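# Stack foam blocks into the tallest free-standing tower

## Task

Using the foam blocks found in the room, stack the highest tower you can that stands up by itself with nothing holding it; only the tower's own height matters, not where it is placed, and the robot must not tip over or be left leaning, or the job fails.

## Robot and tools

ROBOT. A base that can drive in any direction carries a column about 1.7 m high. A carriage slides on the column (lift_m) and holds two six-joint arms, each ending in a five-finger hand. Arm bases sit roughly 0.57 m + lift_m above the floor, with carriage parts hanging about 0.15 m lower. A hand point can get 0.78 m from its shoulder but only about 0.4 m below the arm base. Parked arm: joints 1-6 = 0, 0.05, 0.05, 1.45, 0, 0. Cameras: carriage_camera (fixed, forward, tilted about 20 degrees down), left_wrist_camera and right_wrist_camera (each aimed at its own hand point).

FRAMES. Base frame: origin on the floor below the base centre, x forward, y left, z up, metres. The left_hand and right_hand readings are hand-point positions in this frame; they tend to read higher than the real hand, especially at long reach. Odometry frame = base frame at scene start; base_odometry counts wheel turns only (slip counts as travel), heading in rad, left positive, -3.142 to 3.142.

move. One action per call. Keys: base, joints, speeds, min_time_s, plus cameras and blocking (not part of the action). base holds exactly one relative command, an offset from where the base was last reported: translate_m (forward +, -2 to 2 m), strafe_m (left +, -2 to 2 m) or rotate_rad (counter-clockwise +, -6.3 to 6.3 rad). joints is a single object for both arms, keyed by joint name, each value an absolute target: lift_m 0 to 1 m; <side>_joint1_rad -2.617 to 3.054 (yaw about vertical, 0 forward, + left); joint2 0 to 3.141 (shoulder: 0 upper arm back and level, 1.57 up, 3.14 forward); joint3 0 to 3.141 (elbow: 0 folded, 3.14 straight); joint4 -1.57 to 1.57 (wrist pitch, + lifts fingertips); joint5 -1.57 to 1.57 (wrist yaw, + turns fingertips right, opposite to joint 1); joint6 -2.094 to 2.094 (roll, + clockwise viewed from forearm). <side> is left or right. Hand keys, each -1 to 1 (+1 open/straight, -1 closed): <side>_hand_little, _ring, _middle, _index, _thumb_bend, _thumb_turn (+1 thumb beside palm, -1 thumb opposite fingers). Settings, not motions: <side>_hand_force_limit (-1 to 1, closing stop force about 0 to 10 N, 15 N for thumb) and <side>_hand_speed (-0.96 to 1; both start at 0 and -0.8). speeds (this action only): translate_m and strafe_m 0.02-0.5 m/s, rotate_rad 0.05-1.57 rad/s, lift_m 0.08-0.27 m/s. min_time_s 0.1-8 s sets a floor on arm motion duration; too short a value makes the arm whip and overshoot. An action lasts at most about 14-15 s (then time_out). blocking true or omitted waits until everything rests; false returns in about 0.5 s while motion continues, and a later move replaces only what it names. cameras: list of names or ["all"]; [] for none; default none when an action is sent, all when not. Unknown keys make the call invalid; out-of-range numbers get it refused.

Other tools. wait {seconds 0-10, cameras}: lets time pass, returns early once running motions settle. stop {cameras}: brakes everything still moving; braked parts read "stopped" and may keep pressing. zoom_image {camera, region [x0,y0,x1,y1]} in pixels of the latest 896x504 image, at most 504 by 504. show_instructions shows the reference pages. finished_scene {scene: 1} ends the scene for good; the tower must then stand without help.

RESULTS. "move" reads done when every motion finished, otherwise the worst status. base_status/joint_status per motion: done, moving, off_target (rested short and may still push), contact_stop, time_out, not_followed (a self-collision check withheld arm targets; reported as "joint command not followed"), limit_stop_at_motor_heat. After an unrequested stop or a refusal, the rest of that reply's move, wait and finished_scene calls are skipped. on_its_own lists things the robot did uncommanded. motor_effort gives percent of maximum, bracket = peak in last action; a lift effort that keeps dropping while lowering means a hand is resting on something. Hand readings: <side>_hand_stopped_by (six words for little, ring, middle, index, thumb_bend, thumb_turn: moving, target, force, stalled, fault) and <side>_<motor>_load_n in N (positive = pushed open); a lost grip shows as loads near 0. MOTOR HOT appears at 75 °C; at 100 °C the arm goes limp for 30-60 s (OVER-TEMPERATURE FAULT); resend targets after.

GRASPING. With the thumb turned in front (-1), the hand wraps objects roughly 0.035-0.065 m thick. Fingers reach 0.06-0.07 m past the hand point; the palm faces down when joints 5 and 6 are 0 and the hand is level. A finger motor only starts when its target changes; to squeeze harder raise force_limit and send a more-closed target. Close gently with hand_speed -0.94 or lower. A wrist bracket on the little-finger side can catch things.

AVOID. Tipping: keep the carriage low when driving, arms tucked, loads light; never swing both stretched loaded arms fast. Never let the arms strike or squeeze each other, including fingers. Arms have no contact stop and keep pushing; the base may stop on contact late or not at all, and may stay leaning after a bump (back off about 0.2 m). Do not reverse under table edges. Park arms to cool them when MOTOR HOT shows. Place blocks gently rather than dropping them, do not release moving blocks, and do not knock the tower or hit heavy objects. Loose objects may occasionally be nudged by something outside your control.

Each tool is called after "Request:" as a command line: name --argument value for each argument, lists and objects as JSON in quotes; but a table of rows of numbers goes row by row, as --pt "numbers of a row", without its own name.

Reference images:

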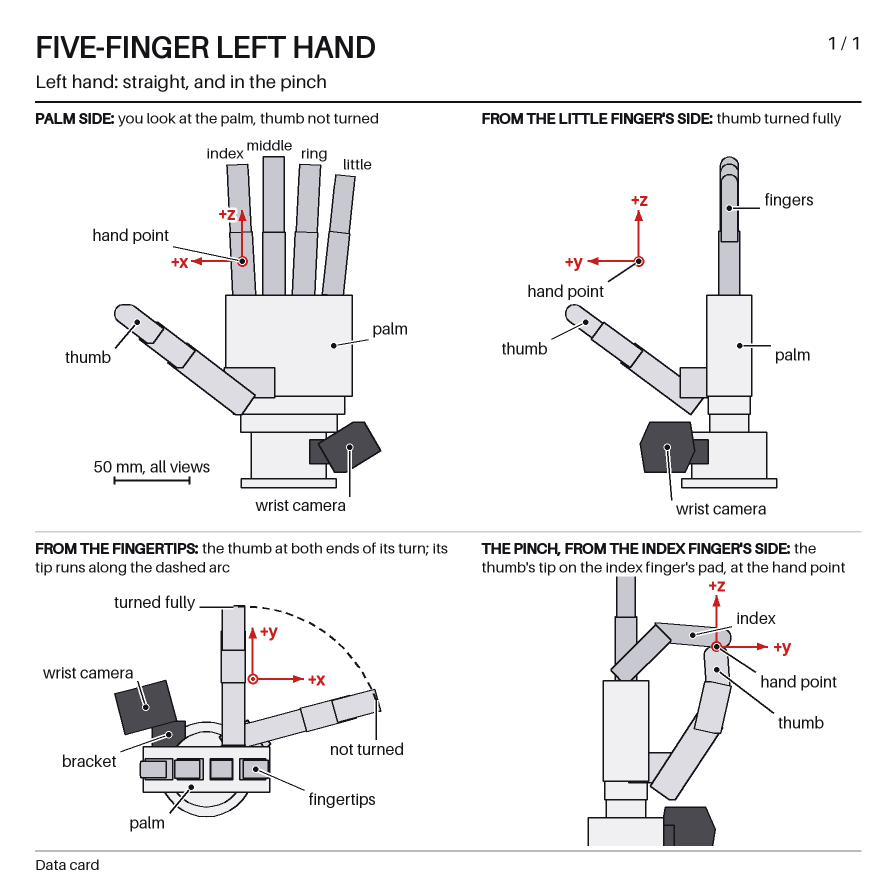

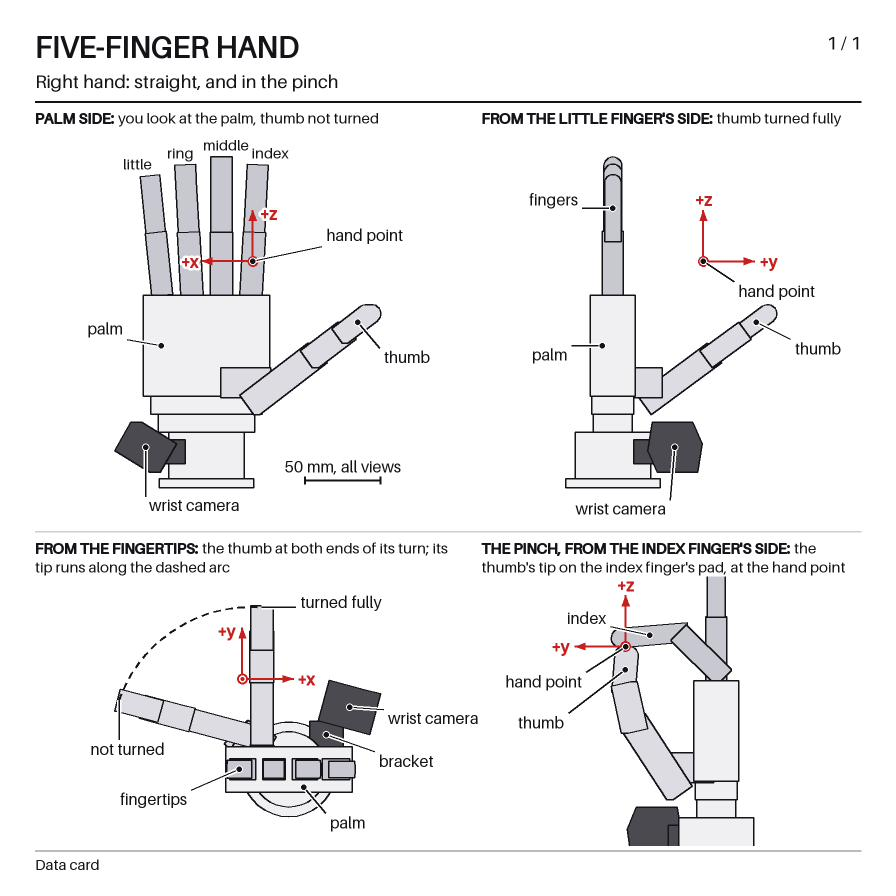

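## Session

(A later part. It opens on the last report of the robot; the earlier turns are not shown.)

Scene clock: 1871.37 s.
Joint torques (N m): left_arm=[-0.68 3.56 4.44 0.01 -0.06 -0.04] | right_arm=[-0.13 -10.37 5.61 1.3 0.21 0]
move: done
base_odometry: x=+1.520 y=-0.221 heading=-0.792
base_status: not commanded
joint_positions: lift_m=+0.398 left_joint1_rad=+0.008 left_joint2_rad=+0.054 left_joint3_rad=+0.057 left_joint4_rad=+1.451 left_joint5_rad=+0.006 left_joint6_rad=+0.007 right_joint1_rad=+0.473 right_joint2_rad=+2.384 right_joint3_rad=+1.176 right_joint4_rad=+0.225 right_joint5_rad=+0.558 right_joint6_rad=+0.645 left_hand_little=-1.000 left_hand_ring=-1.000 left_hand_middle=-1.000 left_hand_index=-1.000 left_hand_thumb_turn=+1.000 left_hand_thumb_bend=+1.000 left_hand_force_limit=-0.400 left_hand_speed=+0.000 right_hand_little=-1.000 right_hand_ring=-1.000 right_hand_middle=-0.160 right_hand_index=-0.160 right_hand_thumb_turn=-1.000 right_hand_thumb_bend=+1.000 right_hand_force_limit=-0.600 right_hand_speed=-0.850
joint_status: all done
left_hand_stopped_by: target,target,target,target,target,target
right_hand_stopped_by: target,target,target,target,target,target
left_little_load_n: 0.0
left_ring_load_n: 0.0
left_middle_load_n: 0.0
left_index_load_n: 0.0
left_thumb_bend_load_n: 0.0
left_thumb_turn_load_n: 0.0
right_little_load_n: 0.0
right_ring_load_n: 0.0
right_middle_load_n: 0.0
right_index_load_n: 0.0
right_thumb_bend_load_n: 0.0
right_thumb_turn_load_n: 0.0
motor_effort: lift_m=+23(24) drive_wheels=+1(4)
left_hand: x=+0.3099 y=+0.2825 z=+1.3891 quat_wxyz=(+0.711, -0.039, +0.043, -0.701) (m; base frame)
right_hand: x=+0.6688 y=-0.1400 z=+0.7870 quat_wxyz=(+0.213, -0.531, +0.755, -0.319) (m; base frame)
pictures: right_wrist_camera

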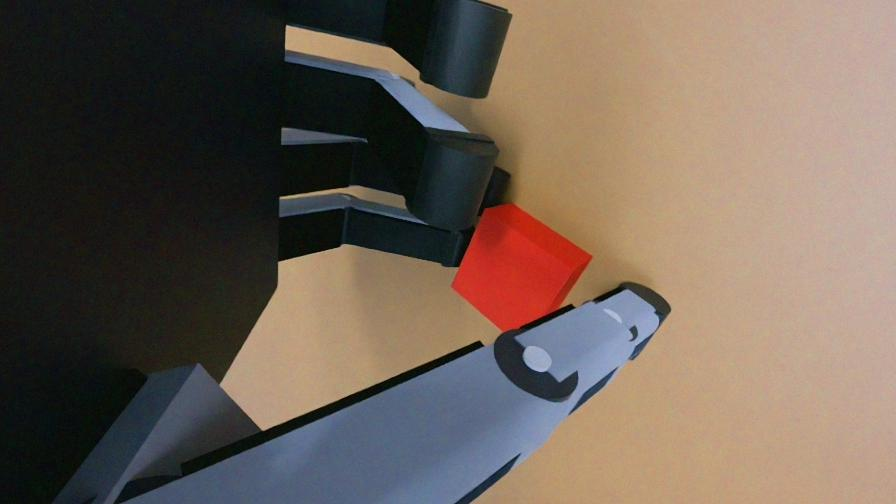

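Request:
move --joints '{"right_hand_speed": -0.9, "right_hand_index": -0.225, "right_hand_middle": -0.175}'

Request:
move --joints '{"lift_m": 0.397}' --speeds '{"lift_m": 0.08}' --cameras '["right_wrist_camera"]'

Request:
zoom_image --camera "right_wrist_camera" --region '[440, 130, 640, 330]'

Scene clock: 1876.00 s.
Joint torques (N m): left_arm=[-0.66 3.6 4.36 -0.01 -0.06 -0.04] | right_arm=[-0.21 -10.28 5.72 1.29 0.2 -0.03]
move: done
base_odometry: x=+1.520 y=-0.221 heading=-0.792
base_status: not commanded
joint_positions: lift_m=+0.398 left_joint1_rad=+0.008 left_joint2_rad=+0.054 left_joint3_rad=+0.057 left_joint4_rad=+1.451 left_joint5_rad=+0.006 left_joint6_rad=+0.007 right_joint1_rad=+0.473 right_joint2_rad=+2.384 right_joint3_rad=+1.176 right_joint4_rad=+0.225 right_joint5_rad=+0.558 right_joint6_rad=+0.645 left_hand_little=-1.000 left_hand_ring=-1.000 left_hand_middle=-1.000 left_hand_index=-1.000 left_hand_thumb_turn=+1.000 left_hand_thumb_bend=+1.000 left_hand_force_limit=-0.400 left_hand_speed=+0.000 right_hand_little=-1.000 right_hand_ring=-1.000 right_hand_middle=-0.174 right_hand_index=-0.224 right_hand_thumb_turn=-1.000 right_hand_thumb_bend=+1.000 right_hand_force_limit=-0.600 right_hand_speed=-0.900
joint_status: all done
left_hand_stopped_by: target,target,target,target,target,target
right_hand_stopped_by: target,target,target,target,target,target
left_little_load_n: 0.0
left_ring_load_n: 0.0
left_middle_load_n: 0.0
left_index_load_n: 0.0
left_thumb_bend_load_n: 0.0
left_thumb_turn_load_n: 0.0
right_little_load_n: 0.0
right_ring_load_n: 0.0
right_middle_load_n: 0.0
right_index_load_n: 0.0
right_thumb_bend_load_n: 0.0
right_thumb_turn_load_n: 0.0
motor_effort: lift_m=+22(23) drive_wheels=+1(1)
left_hand: x=+0.3099 y=+0.2825 z=+1.3891 quat_wxyz=(+0.711, -0.039, +0.043, -0.701) (m; base frame)
right_hand: x=+0.6688 y=-0.1400 z=+0.7870 quat_wxyz=(+0.213, -0.531, +0.755, -0.319) (m; base frame)
pictures: none

Scene clock: 1876.30 s.
Joint torques (N m): left_arm=[-0.65 3.62 4.4 0 -0.07 -0.04] | right_arm=[-0.17 -10.36 5.74 1.3 0.2 -0.03]
move: done
base_odometry: x=+1.520 y=-0.221 heading=-0.792
base_status: not commanded
joint_positions: lift_m=+0.397 left_joint1_rad=+0.008 left_joint2_rad=+0.053 left_joint3_rad=+0.056 left_joint4_rad=+1.451 left_joint5_rad=+0.006 left_joint6_rad=+0.007 right_joint1_rad=+0.473 right_joint2_rad=+2.384 right_joint3_rad=+1.176 right_joint4_rad=+0.224 right_joint5_rad=+0.557 right_joint6_rad=+0.645 left_hand_little=-1.000 left_hand_ring=-1.000 left_hand_middle=-1.000 left_hand_index=-1.000 left_hand_thumb_turn=+1.000 left_hand_thumb_bend=+1.000 left_hand_force_limit=-0.400 left_hand_speed=+0.000 right_hand_little=-1.000 right_hand_ring=-1.000 right_hand_middle=-0.174 right_hand_index=-0.224 right_hand_thumb_turn=-1.000 right_hand_thumb_bend=+1.000 right_hand_force_limit=-0.600 right_hand_speed=-0.900
joint_status: all done
left_hand_stopped_by: target,target,target,target,target,target
right_hand_stopped_by: target,target,target,target,target,target
left_little_load_n: 0.0
left_ring_load_n: 0.0
left_middle_load_n: 0.0
left_index_load_n: 0.0
left_thumb_bend_load_n: 0.0
left_thumb_turn_load_n: 0.0
right_little_load_n: 0.0
right_ring_load_n: 0.0
right_middle_load_n: 0.0
right_index_load_n: 0.0
right_thumb_bend_load_n: 0.0
right_thumb_turn_load_n: 0.0
motor_effort: lift_m=+23(23) drive_wheels=+1(1)
left_hand: x=+0.3100 y=+0.2825 z=+1.3880 quat_wxyz=(+0.711, -0.039, +0.043, -0.701) (m; base frame)
right_hand: x=+0.6685 y=-0.1400 z=+0.7859 quat_wxyz=(+0.212, -0.531, +0.756, -0.319) (m; base frame)
pictures: right_wrist_camera

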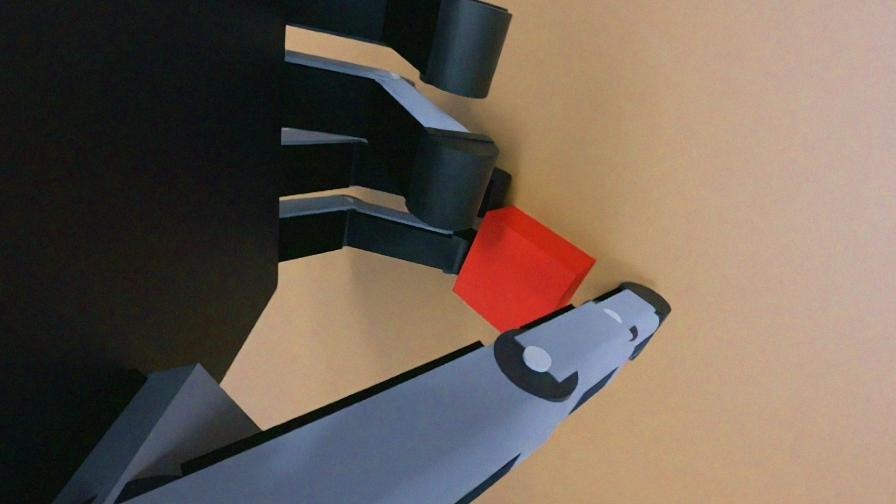

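Scaled by 2.520 from the camera's 896x504 image, which has a finer 1280x720 frame.

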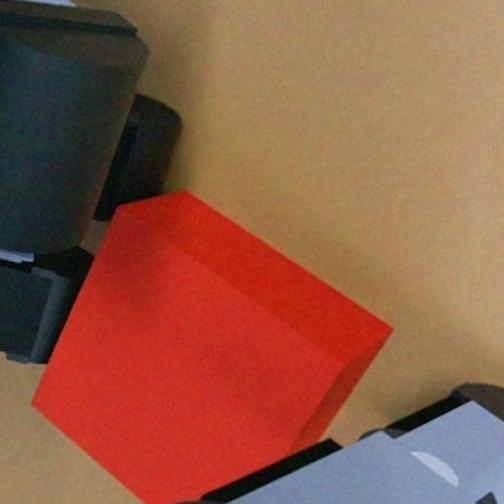

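Request:
move --joints '{"right_hand_speed": -0.88, "right_hand_thumb_bend": 0.82}' --cameras '["right_wrist_camera"]'

Request:
zoom_image --camera "right_wrist_camera" --region '[440, 130, 640, 330]'

Scene clock: 1879.50 s.
Joint torques (N m): left_arm=[-0.68 3.66 4.41 0 -0.06 -0.05] | right_arm=[-0.25 -10.44 5.68 1.3 0.19 0.01]
move: done
base_odometry: x=+1.520 y=-0.221 heading=-0.792
base_status: not commanded
joint_positions: lift_m=+0.397 left_joint1_rad=+0.008 left_joint2_rad=+0.053 left_joint3_rad=+0.056 left_joint4_rad=+1.451 left_joint5_rad=+0.006 left_joint6_rad=+0.007 right_joint1_rad=+0.473 right_joint2_rad=+2.384 right_joint3_rad=+1.176 right_joint4_rad=+0.224 right_joint5_rad=+0.557 right_joint6_rad=+0.645 left_hand_little=-1.000 left_hand_ring=-1.000 left_hand_middle=-1.000 left_hand_index=-1.000 left_hand_thumb_turn=+1.000 left_hand_thumb_bend=+1.000 left_hand_force_limit=-0.400 left_hand_speed=+0.000 right_hand_little=-1.000 right_hand_ring=-1.000 right_hand_middle=-0.174 right_hand_index=-0.224 right_hand_thumb_turn=-1.000 right_hand_thumb_bend=+0.820 right_hand_force_limit=-0.600 right_hand_speed=-0.880
joint_status: all done
left_hand_stopped_by: target,target,target,target,target,target
right_hand_stopped_by: target,target,target,target,target,target
left_little_load_n: 0.0
left_ring_load_n: 0.0
left_middle_load_n: 0.0
left_index_load_n: 0.0
left_thumb_bend_load_n: 0.0
left_thumb_turn_load_n: 0.0
right_little_load_n: 0.0
right_ring_load_n: 0.0
right_middle_load_n: 0.0
right_index_load_n: 0.0
right_thumb_bend_load_n: 0.0
right_thumb_turn_load_n: 0.0
motor_effort: lift_m=+21(24) drive_wheels=+1(1)
left_hand: x=+0.3100 y=+0.2825 z=+1.3880 quat_wxyz=(+0.711, -0.039, +0.043, -0.701) (m; base frame)
right_hand: x=+0.6685 y=-0.1400 z=+0.7859 quat_wxyz=(+0.212, -0.531, +0.756, -0.319) (m; base frame)
pictures: right_wrist_camera

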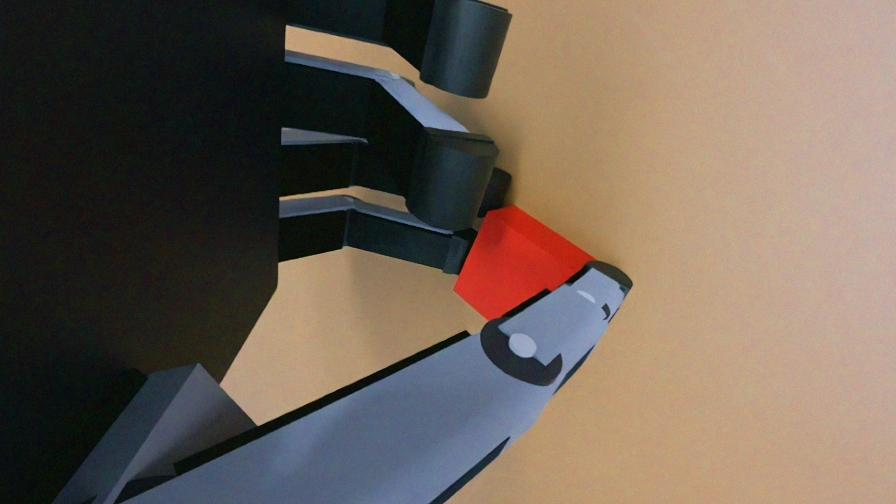

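Scaled by 2.520 from the camera's 896x504 image, which has a finer 1280x720 frame.

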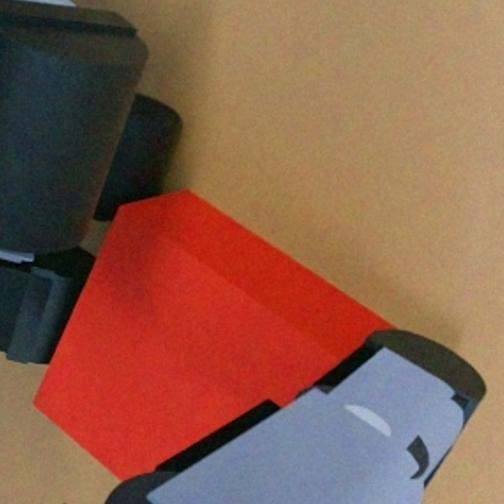

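Request:
move --joints '{"right_hand_thumb_bend": 0.77}' --cameras '["right_wrist_camera"]'

Request:
zoom_image --camera "right_wrist_camera" --region '[440, 130, 640, 330]'

Scene clock: 1881.33 s.
Joint torques (N m): left_arm=[-0.66 3.63 4.4 -0.01 -0.07 -0.04] | right_arm=[-0.17 -10.43 5.7 1.29 0.19 -0.02]
move: done
base_odometry: x=+1.520 y=-0.221 heading=-0.792
base_status: not commanded
joint_positions: lift_m=+0.397 left_joint1_rad=+0.008 left_joint2_rad=+0.053 left_joint3_rad=+0.056 left_joint4_rad=+1.451 left_joint5_rad=+0.006 left_joint6_rad=+0.007 right_joint1_rad=+0.473 right_joint2_rad=+2.384 right_joint3_rad=+1.176 right_joint4_rad=+0.224 right_joint5_rad=+0.557 right_joint6_rad=+0.645 left_hand_little=-1.000 left_hand_ring=-1.000 left_hand_middle=-1.000 left_hand_index=-1.000 left_hand_thumb_turn=+1.000 left_hand_thumb_bend=+1.000 left_hand_force_limit=-0.400 left_hand_speed=+0.000 right_hand_little=-1.000 right_hand_ring=-1.000 right_hand_middle=-0.174 right_hand_index=-0.224 right_hand_thumb_turn=-1.000 right_hand_thumb_bend=+0.772 right_hand_force_limit=-0.600 right_hand_speed=-0.880
joint_status: all done
left_hand_stopped_by: target,target,target,target,target,target
right_hand_stopped_by: target,target,target,target,force,target
left_little_load_n: 0.0
left_ring_load_n: 0.0
left_middle_load_n: 0.0
left_index_load_n: 0.0
left_thumb_bend_load_n: 0.0
left_thumb_turn_load_n: 0.0
right_little_load_n: 0.0
right_ring_load_n: 0.0
right_middle_load_n: 0.5
right_index_load_n: 2.5
right_thumb_bend_load_n: 3.5
right_thumb_turn_load_n: -1.5
motor_effort: lift_m=+21(23) drive_wheels=+1(1)
left_hand: x=+0.3100 y=+0.2825 z=+1.3880 quat_wxyz=(+0.711, -0.039, +0.043, -0.701) (m; base frame)
right_hand: x=+0.6685 y=-0.1400 z=+0.7859 quat_wxyz=(+0.212, -0.531, +0.756, -0.319) (m; base frame)
pictures: right_wrist_camera

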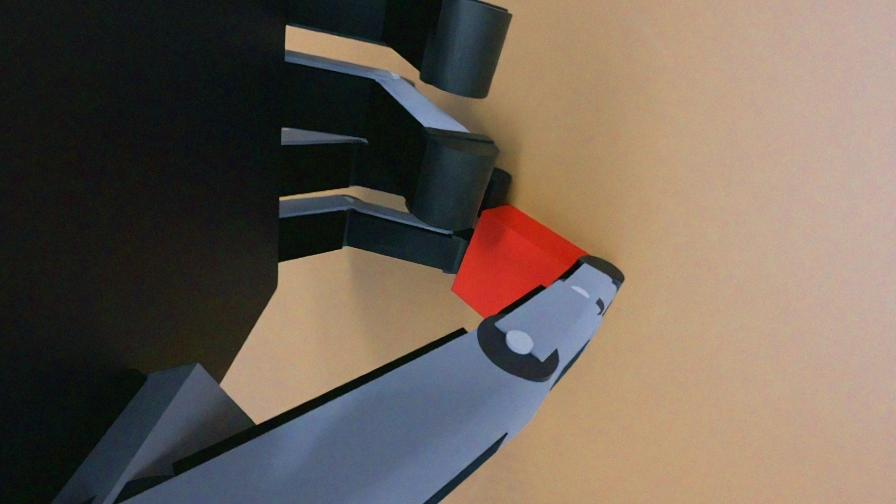

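Scaled by 2.520 from the camera's 896x504 image, which has a finer 1280x720 frame.

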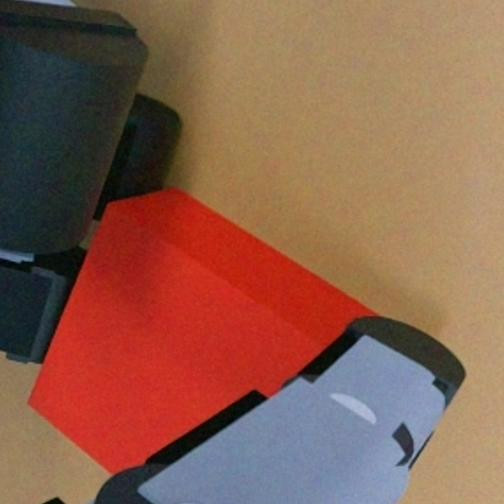

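Request:
move --joints '{"right_hand_speed": -0.92, "right_hand_force_limit": -0.2, "right_hand_index": -0.245}' --cameras '["right_wrist_camera"]'

Request:
zoom_image --camera "right_wrist_camera" --region '[440, 130, 640, 330]'

Scene clock: 1883.13 s.
Joint torques (N m): left_arm=[-0.68 3.64 4.4 -0.01 -0.07 -0.04] | right_arm=[-0.38 -10.33 5.7 1.32 0.2 -0.04]
move: done
base_odometry: x=+1.520 y=-0.221 heading=-0.792
base_status: not commanded
joint_positions: lift_m=+0.397 left_joint1_rad=+0.008 left_joint2_rad=+0.053 left_joint3_rad=+0.056 left_joint4_rad=+1.451 left_joint5_rad=+0.006 left_joint6_rad=+0.007 right_joint1_rad=+0.473 right_joint2_rad=+2.384 right_joint3_rad=+1.176 right_joint4_rad=+0.224 right_joint5_rad=+0.557 right_joint6_rad=+0.645 left_hand_little=-1.000 left_hand_ring=-1.000 left_hand_middle=-1.000 left_hand_index=-1.000 left_hand_thumb_turn=+1.000 left_hand_thumb_bend=+1.000 left_hand_force_limit=-0.400 left_hand_speed=+0.000 right_hand_little=-1.000 right_hand_ring=-1.000 right_hand_middle=-0.174 right_hand_index=-0.230 right_hand_thumb_turn=-1.000 right_hand_thumb_bend=+0.773 right_hand_force_limit=-0.200 right_hand_speed=-0.920
joint_status: all done
left_hand_stopped_by: target,target,target,target,target,target
right_hand_stopped_by: target,target,target,force,force,target
left_little_load_n: 0.0
left_ring_load_n: 0.0
left_middle_load_n: 0.0
left_index_load_n: 0.0
left_thumb_bend_load_n: 0.0
left_thumb_turn_load_n: 0.0
right_little_load_n: 0.0
right_ring_load_n: 0.0
right_middle_load_n: 0.0
right_index_load_n: 4.0
right_thumb_bend_load_n: 4.5
right_thumb_turn_load_n: -2.5
motor_effort: lift_m=+22(23) drive_wheels=+1(1)
left_hand: x=+0.3100 y=+0.2825 z=+1.3880 quat_wxyz=(+0.711, -0.039, +0.043, -0.701) (m; base frame)
right_hand: x=+0.6685 y=-0.1400 z=+0.7859 quat_wxyz=(+0.212, -0.531, +0.756, -0.319) (m; base frame)
pictures: right_wrist_camera

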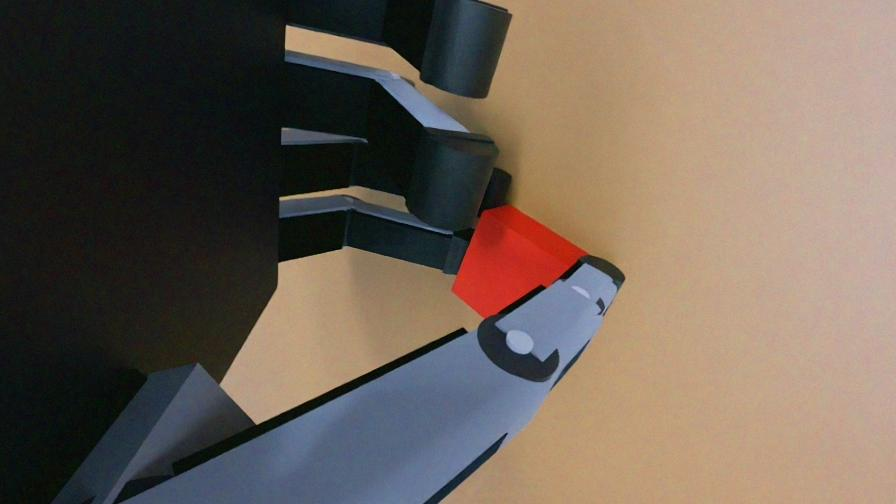

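Scaled by 2.520 from the camera's 896x504 image, which has a finer 1280x720 frame.

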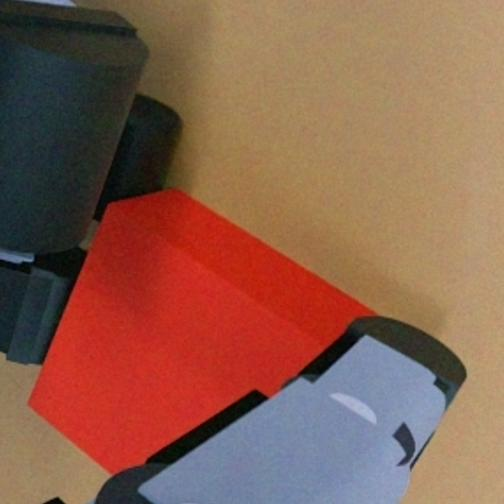

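Request:
zoom_image --camera "right_wrist_camera" --region '[440, 190, 600, 330]'

Scaled by 3.150 from the camera's 896x504 image, which has a finer 1280x720 frame.

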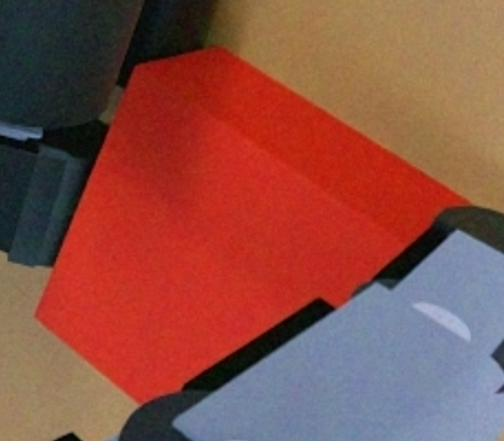

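Request:
move --joints '{"right_hand_speed": -0.85, "right_hand_thumb_bend": 1.0, "right_hand_index": -0.19, "right_hand_middle": -0.165}'

Request:
move --joints '{"lift_m": 0.43}' --speeds '{"lift_m": 0.08}'

Request:
move --joints '{"right_hand_index": -0.14, "right_hand_middle": -0.15}' --cameras '["right_wrist_camera"]'

Request:
zoom_image --camera "right_wrist_camera" --region '[440, 130, 640, 330]'

Scene clock: 1891.90 s.
Joint torques (N m): left_arm=[-0.66 3.62 4.38 -0.01 -0.07 -0.05] | right_arm=[-0.28 -10.35 5.76 1.32 0.17 -0.01]
move: done
base_odometry: x=+1.520 y=-0.221 heading=-0.792
base_status: not commanded
joint_positions: lift_m=+0.397 left_joint1_rad=+0.008 left_joint2_rad=+0.053 left_joint3_rad=+0.056 left_joint4_rad=+1.451 left_joint5_rad=+0.006 left_joint6_rad=+0.007 right_joint1_rad=+0.473 right_joint2_rad=+2.384 right_joint3_rad=+1.176 right_joint4_rad=+0.224 right_joint5_rad=+0.557 right_joint6_rad=+0.645 left_hand_little=-1.000 left_hand_ring=-1.000 left_hand_middle=-1.000 left_hand_index=-1.000 left_hand_thumb_turn=+1.000 left_hand_thumb_bend=+1.000 left_hand_force_limit=-0.400 left_hand_speed=+0.000 right_hand_little=-1.000 right_hand_ring=-1.000 right_hand_middle=-0.164 right_hand_index=-0.190 right_hand_thumb_turn=-1.000 right_hand_thumb_bend=+1.000 right_hand_force_limit=-0.200 right_hand_speed=-0.850
joint_status: all done
left_hand_stopped_by: target,target,target,target,target,target
right_hand_stopped_by: target,target,target,target,target,target
left_little_load_n: 0.0
left_ring_load_n: 0.0
left_middle_load_n: 0.0
left_index_load_n: 0.0
left_thumb_bend_load_n: 0.0
left_thumb_turn_load_n: 0.0
right_little_load_n: 0.0
right_ring_load_n: 0.0
right_middle_load_n: 0.0
right_index_load_n: 0.0
right_thumb_bend_load_n: 0.0
right_thumb_turn_load_n: 0.0
motor_effort: lift_m=+21(24) drive_wheels=+1(1)
left_hand: x=+0.3100 y=+0.2825 z=+1.3880 quat_wxyz=(+0.711, -0.039, +0.043, -0.701) (m; base frame)
right_hand: x=+0.6685 y=-0.1400 z=+0.7859 quat_wxyz=(+0.212, -0.531, +0.756, -0.319) (m; base frame)
pictures: none

Scene clock: 1892.67 s.
Joint torques (N m): left_arm=[-0.7 3.62 4.38 -0.01 -0.07 -0.05] | right_arm=[-0.21 -10.52 5.67 1.28 0.2 -0.04]
move: done
base_odometry: x=+1.520 y=-0.221 heading=-0.792
base_status: not commanded
joint_positions: lift_m=+0.430 left_joint1_rad=+0.008 left_joint2_rad=+0.053 left_joint3_rad=+0.056 left_joint4_rad=+1.451 left_joint5_rad=+0.006 left_joint6_rad=+0.007 right_joint1_rad=+0.473 right_joint2_rad=+2.385 right_joint3_rad=+1.176 right_joint4_rad=+0.225 right_joint5_rad=+0.556 right_joint6_rad=+0.645 left_hand_little=-1.000 left_hand_ring=-1.000 left_hand_middle=-1.000 left_hand_index=-1.000 left_hand_thumb_turn=+1.000 left_hand_thumb_bend=+1.000 left_hand_force_limit=-0.400 left_hand_speed=+0.000 right_hand_little=-1.000 right_hand_ring=-1.000 right_hand_middle=-0.164 right_hand_index=-0.190 right_hand_thumb_turn=-1.000 right_hand_thumb_bend=+1.000 right_hand_force_limit=-0.200 right_hand_speed=-0.850
joint_status: all done
left_hand_stopped_by: target,target,target,target,target,target
right_hand_stopped_by: target,target,target,target,target,target
left_little_load_n: 0.0
left_ring_load_n: 0.0
left_middle_load_n: 0.0
left_index_load_n: 0.0
left_thumb_bend_load_n: 0.0
left_thumb_turn_load_n: 0.0
right_little_load_n: 0.0
right_ring_load_n: 0.0
right_middle_load_n: 0.0
right_index_load_n: 0.0
right_thumb_bend_load_n: 0.0
right_thumb_turn_load_n: 0.0
motor_effort: lift_m=+26(31) drive_wheels=+1(1)
left_hand: x=+0.3100 y=+0.2825 z=+1.4206 quat_wxyz=(+0.711, -0.039, +0.043, -0.701) (m; base frame)
right_hand: x=+0.6684 y=-0.1399 z=+0.8180 quat_wxyz=(+0.212, -0.532, +0.756, -0.319) (m; base frame)
pictures: none

Scene clock: 1893.27 s.
Joint torques (N m): left_arm=[-0.66 3.62 4.4 0 -0.08 -0.04] | right_arm=[-0.29 -10.54 5.68 1.32 0.19 0]
move: done
base_odometry: x=+1.520 y=-0.221 heading=-0.792
base_status: not commanded
joint_positions: lift_m=+0.430 left_joint1_rad=+0.008 left_joint2_rad=+0.053 left_joint3_rad=+0.056 left_joint4_rad=+1.451 left_joint5_rad=+0.006 left_joint6_rad=+0.007 right_joint1_rad=+0.473 right_joint2_rad=+2.385 right_joint3_rad=+1.176 right_joint4_rad=+0.225 right_joint5_rad=+0.556 right_joint6_rad=+0.645 left_hand_little=-1.000 left_hand_ring=-1.000 left_hand_middle=-1.000 left_hand_index=-1.000 left_hand_thumb_turn=+1.000 left_hand_thumb_bend=+1.000 left_hand_force_limit=-0.400 left_hand_speed=+0.000 right_hand_little=-1.000 right_hand_ring=-1.000 right_hand_middle=-0.150 right_hand_index=-0.140 right_hand_thumb_turn=-1.000 right_hand_thumb_bend=+1.000 right_hand_force_limit=-0.200 right_hand_speed=-0.850
joint_status: all done
left_hand_stopped_by: target,target,target,target,target,target
right_hand_stopped_by: target,target,target,target,target,target
left_little_load_n: 0.0
left_ring_load_n: 0.0
left_middle_load_n: 0.0
left_index_load_n: 0.0
left_thumb_bend_load_n: 0.0
left_thumb_turn_load_n: 0.0
right_little_load_n: 0.0
right_ring_load_n: 0.0
right_middle_load_n: 0.0
right_index_load_n: 0.0
right_thumb_bend_load_n: 0.0
right_thumb_turn_load_n: 0.0
motor_effort: lift_m=+26(26) drive_wheels=+1(1)
left_hand: x=+0.3100 y=+0.2825 z=+1.4206 quat_wxyz=(+0.711, -0.039, +0.043, -0.701) (m; base frame)
right_hand: x=+0.6684 y=-0.1399 z=+0.8180 quat_wxyz=(+0.212, -0.532, +0.756, -0.319) (m; base frame)
pictures: right_wrist_camera

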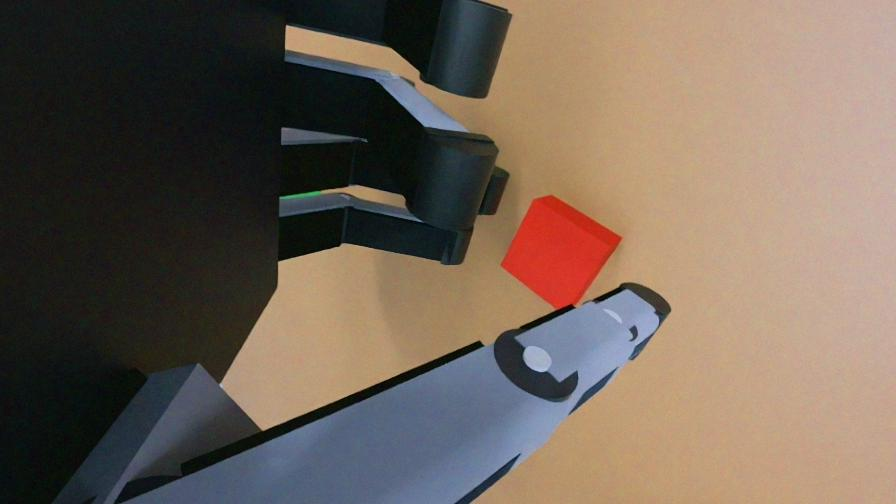

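Scaled by 2.520 from the camera's 896x504 image, which has a finer 1280x720 frame.

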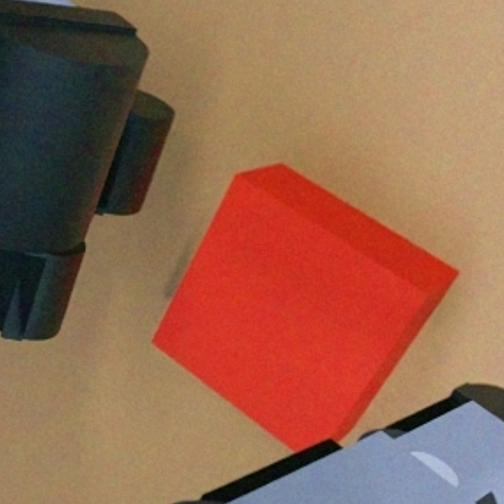

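Request:
move --joints '{"lift_m": 0.47}'

Request:
move --joints '{"right_joint1_rad": 0.51, "right_joint2_rad": 2.42, "right_joint3_rad": 1.268, "right_joint4_rad": 0.053, "right_joint5_rad": 0.655, "right_joint6_rad": 0.859}' --min_time_s 1.5

Request:
move --joints '{"lift_m": 0.43}' --speeds '{"lift_m": 0.1}' --cameras '["right_wrist_camera"]'

Request:
zoom_image --camera "right_wrist_camera" --region '[440, 130, 640, 330]'

Scene clock: 1901.40 s.
Joint torques (N m): left_arm=[-0.66 3.63 4.37 -0.01 -0.07 -0.04] | right_arm=[-0.34 -10.56 5.5 1.27 0.23 -0.04]
move: done
base_odometry: x=+1.520 y=-0.221 heading=-0.792
base_status: not commanded
joint_positions: lift_m=+0.470 left_joint1_rad=+0.008 left_joint2_rad=+0.053 left_joint3_rad=+0.056 left_joint4_rad=+1.451 left_joint5_rad=+0.006 left_joint6_rad=+0.007 right_joint1_rad=+0.473 right_joint2_rad=+2.386 right_joint3_rad=+1.178 right_joint4_rad=+0.227 right_joint5_rad=+0.555 right_joint6_rad=+0.645 left_hand_little=-1.000 left_hand_ring=-1.000 left_hand_middle=-1.000 left_hand_index=-1.000 left_hand_thumb_turn=+1.000 left_hand_thumb_bend=+1.000 left_hand_force_limit=-0.400 left_hand_speed=+0.000 right_hand_little=-1.000 right_hand_ring=-1.000 right_hand_middle=-0.150 right_hand_index=-0.140 right_hand_thumb_turn=-1.000 right_hand_thumb_bend=+1.000 right_hand_force_limit=-0.200 right_hand_speed=-0.850
joint_status: all done
left_hand_stopped_by: target,target,target,target,target,target
right_hand_stopped_by: target,target,target,target,target,target
left_little_load_n: 0.0
left_ring_load_n: 0.0
left_middle_load_n: 0.0
left_index_load_n: 0.0
left_thumb_bend_load_n: 0.0
left_thumb_turn_load_n: 0.0
right_little_load_n: 0.0
right_ring_load_n: 0.0
right_middle_load_n: 0.0
right_index_load_n: 0.0
right_thumb_bend_load_n: 0.0
right_thumb_turn_load_n: 0.0
motor_effort: lift_m=+25(33) drive_wheels=+1(1)
left_hand: x=+0.3100 y=+0.2825 z=+1.4606 quat_wxyz=(+0.711, -0.039, +0.043, -0.701) (m; base frame)
right_hand: x=+0.6692 y=-0.1393 z=+0.8581 quat_wxyz=(+0.213, -0.531, +0.755, -0.318) (m; base frame)
pictures: none

Scene clock: 1903.20 s.
Joint torques (N m): left_arm=[-0.66 3.64 4.37 -0.01 -0.06 -0.05] | right_arm=[0.24 -9.65 6.74 1 0.45 -0.01]
move: done
base_odometry: x=+1.520 y=-0.221 heading=-0.792
base_status: not commanded
joint_positions: lift_m=+0.470 left_joint1_rad=+0.008 left_joint2_rad=+0.053 left_joint3_rad=+0.056 left_joint4_rad=+1.451 left_joint5_rad=+0.006 left_joint6_rad=+0.007 right_joint1_rad=+0.503 right_joint2_rad=+2.405 right_joint3_rad=+1.251 right_joint4_rad=+0.067 right_joint5_rad=+0.644 right_joint6_rad=+0.851 left_hand_little=-1.000 left_hand_ring=-1.000 left_hand_middle=-1.000 left_hand_index=-1.000 left_hand_thumb_turn=+1.000 left_hand_thumb_bend=+1.000 left_hand_force_limit=-0.400 left_hand_speed=+0.000 right_hand_little=-1.000 right_hand_ring=-1.000 right_hand_middle=-0.150 right_hand_index=-0.140 right_hand_thumb_turn=-1.000 right_hand_thumb_bend=+1.000 right_hand_force_limit=-0.200 right_hand_speed=-0.850
joint_status: all done
left_hand_stopped_by: target,target,target,target,target,target
right_hand_stopped_by: target,target,target,target,target,target
left_little_load_n: 0.0
left_ring_load_n: 0.0
left_middle_load_n: 0.0
left_index_load_n: 0.0
left_thumb_bend_load_n: 0.0
left_thumb_turn_load_n: 0.0
right_little_load_n: 0.0
right_ring_load_n: 0.0
right_middle_load_n: 0.0
right_index_load_n: 0.0
right_thumb_bend_load_n: 0.0
right_thumb_turn_load_n: 0.0
motor_effort: lift_m=+26(27) drive_wheels=+1(1)
left_hand: x=+0.3100 y=+0.2825 z=+1.4606 quat_wxyz=(+0.711, -0.039, +0.043, -0.701) (m; base frame)
right_hand: x=+0.6693 y=-0.1383 z=+0.8589 quat_wxyz=(+0.193, -0.466, +0.798, -0.330) (m; base frame)
pictures: none

Scene clock: 1904.00 s.
Joint torques (N m): left_arm=[-0.65 3.63 4.4 -0.01 -0.07 -0.04] | right_arm=[0.17 -10.5 6.17 1.04 0.43 -0.01]
move: done
base_odometry: x=+1.520 y=-0.221 heading=-0.792
base_status: not commanded
joint_positions: lift_m=+0.430 left_joint1_rad=+0.008 left_joint2_rad=+0.053 left_joint3_rad=+0.056 left_joint4_rad=+1.451 left_joint5_rad=+0.006 left_joint6_rad=+0.007 right_joint1_rad=+0.503 right_joint2_rad=+2.414 right_joint3_rad=+1.257 right_joint4_rad=+0.059 right_joint5_rad=+0.647 right_joint6_rad=+0.852 left_hand_little=-1.000 left_hand_ring=-1.000 left_hand_middle=-1.000 left_hand_index=-1.000 left_hand_thumb_turn=+1.000 left_hand_thumb_bend=+1.000 left_hand_force_limit=-0.400 left_hand_speed=+0.000 right_hand_little=-1.000 right_hand_ring=-1.000 right_hand_middle=-0.150 right_hand_index=-0.140 right_hand_thumb_turn=-1.000 right_hand_thumb_bend=+1.000 right_hand_force_limit=-0.200 right_hand_speed=-0.850
joint_status: all done
left_hand_stopped_by: target,target,target,target,target,target
right_hand_stopped_by: target,target,target,target,target,target
left_little_load_n: 0.0
left_ring_load_n: 0.0
left_middle_load_n: 0.0
left_index_load_n: 0.0
left_thumb_bend_load_n: 0.0
left_thumb_turn_load_n: 0.0
right_little_load_n: 0.0
right_ring_load_n: 0.0
right_middle_load_n: 0.0
right_index_load_n: 0.0
right_thumb_bend_load_n: 0.0
right_thumb_turn_load_n: 0.0
motor_effort: lift_m=+24(25) drive_wheels=+1(1)
left_hand: x=+0.3100 y=+0.2825 z=+1.4209 quat_wxyz=(+0.711, -0.039, +0.043, -0.701) (m; base frame)
right_hand: x=+0.6679 y=-0.1397 z=+0.8159 quat_wxyz=(+0.188, -0.467, +0.798, -0.331) (m; base frame)
pictures: right_wrist_camera

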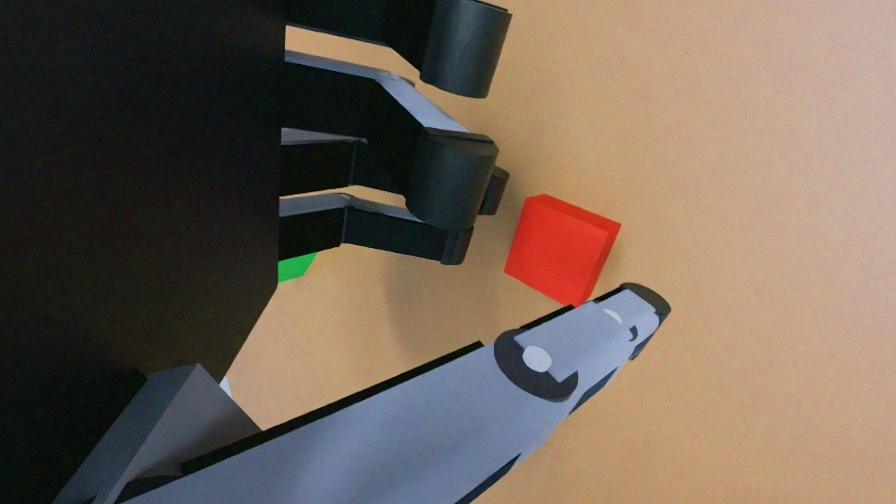

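Scaled by 2.520 from the camera's 896x504 image, which has a finer 1280x720 frame.

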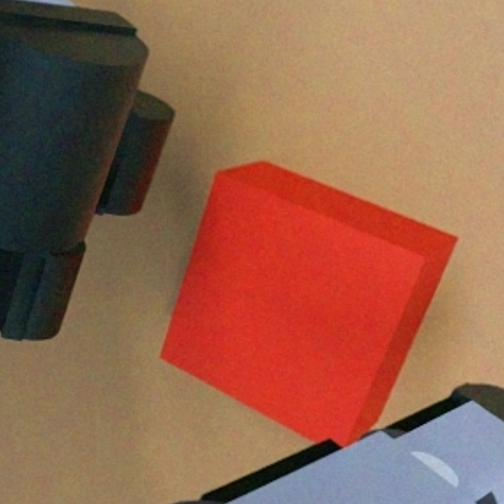

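Request:
move --joints '{"lift_m": 0.47, "right_joint1_rad": 0.475, "right_joint2_rad": 2.34, "right_joint3_rad": 1.18, "right_joint4_rad": 0.12, "right_joint5_rad": 0.59, "right_joint6_rad": 0.76}'

Request:
move --joints '{"right_joint1_rad": 0.508, "right_joint2_rad": 2.414, "right_joint3_rad": 1.247, "right_joint4_rad": 0.092, "right_joint5_rad": 0.638, "right_joint6_rad": 0.819}' --min_time_s 1.2

Request:
move --joints '{"lift_m": 0.43}' --speeds '{"lift_m": 0.1}' --cameras '["right_wrist_camera"]'

Request:
zoom_image --camera "right_wrist_camera" --region '[440, 130, 640, 330]'

Scene clock: 1915.90 s.
Joint torques (N m): left_arm=[-0.65 3.62 4.4 0 -0.07 -0.05] | right_arm=[-0.7 -12.11 4.34 1.29 0.19 -0.13]
move: done
base_odometry: x=+1.520 y=-0.221 heading=-0.792
base_status: not commanded
joint_positions: lift_m=+0.470 left_joint1_rad=+0.008 left_joint2_rad=+0.053 left_joint3_rad=+0.056 left_joint4_rad=+1.451 left_joint5_rad=+0.006 left_joint6_rad=+0.007 right_joint1_rad=+0.480 right_joint2_rad=+2.359 right_joint3_rad=+1.187 right_joint4_rad=+0.109 right_joint5_rad=+0.603 right_joint6_rad=+0.769 left_hand_little=-1.000 left_hand_ring=-1.000 left_hand_middle=-1.000 left_hand_index=-1.000 left_hand_thumb_turn=+1.000 left_hand_thumb_bend=+1.000 left_hand_force_limit=-0.400 left_hand_speed=+0.000 right_hand_little=-1.000 right_hand_ring=-1.000 right_hand_middle=-0.150 right_hand_index=-0.140 right_hand_thumb_turn=-1.000 right_hand_thumb_bend=+1.000 right_hand_force_limit=-0.200 right_hand_speed=-0.850
joint_status: all done
left_hand_stopped_by: target,target,target,target,target,target
right_hand_stopped_by: target,target,target,target,target,target
left_little_load_n: 0.0
left_ring_load_n: 0.0
left_middle_load_n: 0.0
left_index_load_n: 0.0
left_thumb_bend_load_n: 0.0
left_thumb_turn_load_n: 0.0
right_little_load_n: 0.0
right_ring_load_n: 0.0
right_middle_load_n: 0.0
right_index_load_n: 0.0
right_thumb_bend_load_n: 0.0
right_thumb_turn_load_n: 0.0
motor_effort: lift_m=+26(31) drive_wheels=+1(1)
left_hand: x=+0.3100 y=+0.2825 z=+1.4606 quat_wxyz=(+0.711, -0.039, +0.043, -0.701) (m; base frame)
right_hand: x=+0.6610 y=-0.1474 z=+0.8636 quat_wxyz=(+0.191, -0.493, +0.785, -0.322) (m; base frame)
pictures: none

Scene clock: 1917.40 s.
Joint torques (N m): left_arm=[-0.66 3.63 4.38 -0.01 -0.07 -0.04] | right_arm=[0.25 -9.55 6.76 1.02 0.43 0]
move: done
base_odometry: x=+1.520 y=-0.221 heading=-0.792
base_status: not commanded
joint_positions: lift_m=+0.470 left_joint1_rad=+0.008 left_joint2_rad=+0.053 left_joint3_rad=+0.056 left_joint4_rad=+1.451 left_joint5_rad=+0.006 left_joint6_rad=+0.007 right_joint1_rad=+0.501 right_joint2_rad=+2.399 right_joint3_rad=+1.230 right_joint4_rad=+0.106 right_joint5_rad=+0.627 right_joint6_rad=+0.812 left_hand_little=-1.000 left_hand_ring=-1.000 left_hand_middle=-1.000 left_hand_index=-1.000 left_hand_thumb_turn=+1.000 left_hand_thumb_bend=+1.000 left_hand_force_limit=-0.400 left_hand_speed=+0.000 right_hand_little=-1.000 right_hand_ring=-1.000 right_hand_middle=-0.150 right_hand_index=-0.140 right_hand_thumb_turn=-1.000 right_hand_thumb_bend=+1.000 right_hand_force_limit=-0.200 right_hand_speed=-0.850
joint_status: all done
left_hand_stopped_by: target,target,target,target,target,target
right_hand_stopped_by: target,target,target,target,target,target
left_little_load_n: 0.0
left_ring_load_n: 0.0
left_middle_load_n: 0.0
left_index_load_n: 0.0
left_thumb_bend_load_n: 0.0
left_thumb_turn_load_n: 0.0
right_little_load_n: 0.0
right_ring_load_n: 0.0
right_middle_load_n: 0.0
right_index_load_n: 0.0
right_thumb_bend_load_n: -0.5
right_thumb_turn_load_n: 0.0
motor_effort: lift_m=+25(27) drive_wheels=+1(1)
left_hand: x=+0.3100 y=+0.2825 z=+1.4606 quat_wxyz=(+0.711, -0.039, +0.043, -0.701) (m; base frame)
right_hand: x=+0.6680 y=-0.1370 z=+0.8585 quat_wxyz=(+0.198, -0.480, +0.790, -0.327) (m; base frame)
pictures: none

Scene clock: 1918.20 s.
Joint torques (N m): left_arm=[-0.69 3.64 4.4 -0.01 -0.07 -0.04] | right_arm=[0.24 -10.21 6.05 1.04 0.41 -0.02]
move: done
base_odometry: x=+1.520 y=-0.221 heading=-0.792
base_status: not commanded
joint_positions: lift_m=+0.430 left_joint1_rad=+0.008 left_joint2_rad=+0.053 left_joint3_rad=+0.056 left_joint4_rad=+1.451 left_joint5_rad=+0.006 left_joint6_rad=+0.007 right_joint1_rad=+0.501 right_joint2_rad=+2.408 right_joint3_rad=+1.236 right_joint4_rad=+0.098 right_joint5_rad=+0.630 right_joint6_rad=+0.812 left_hand_little=-1.000 left_hand_ring=-1.000 left_hand_middle=-1.000 left_hand_index=-1.000 left_hand_thumb_turn=+1.000 left_hand_thumb_bend=+1.000 left_hand_force_limit=-0.400 left_hand_speed=+0.000 right_hand_little=-1.000 right_hand_ring=-1.000 right_hand_middle=-0.150 right_hand_index=-0.140 right_hand_thumb_turn=-1.000 right_hand_thumb_bend=+1.000 right_hand_force_limit=-0.200 right_hand_speed=-0.850
joint_status: all done
left_hand_stopped_by: target,target,target,target,target,target
right_hand_stopped_by: target,target,target,target,target,target
left_little_load_n: 0.0
left_ring_load_n: 0.0
left_middle_load_n: 0.0
left_index_load_n: 0.0
left_thumb_bend_load_n: 0.0
left_thumb_turn_load_n: 0.0
right_little_load_n: 0.0
right_ring_load_n: 0.0
right_middle_load_n: 0.0
right_index_load_n: 0.0
right_thumb_bend_load_n: 0.0
right_thumb_turn_load_n: 0.0
motor_effort: lift_m=+24(26) drive_wheels=+1(1)
left_hand: x=+0.3100 y=+0.2825 z=+1.4209 quat_wxyz=(+0.711, -0.039, +0.043, -0.701) (m; base frame)
right_hand: x=+0.6666 y=-0.1382 z=+0.8154 quat_wxyz=(+0.193, -0.481, +0.790, -0.328) (m; base frame)
pictures: right_wrist_camera

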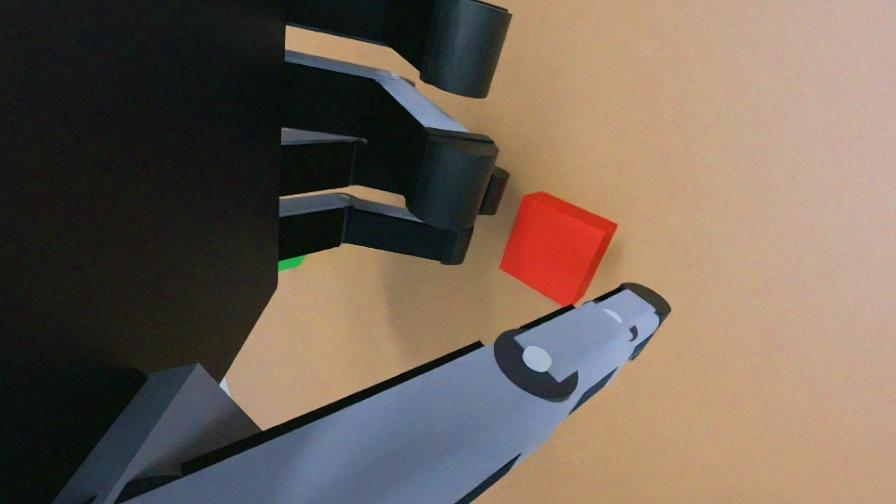

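Scaled by 2.520 from the camera's 896x504 image, which has a finer 1280x720 frame.

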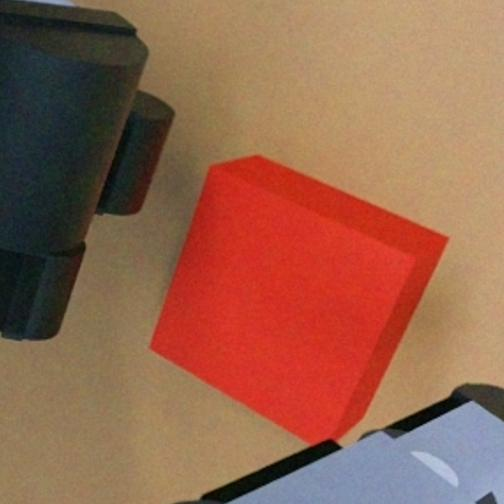

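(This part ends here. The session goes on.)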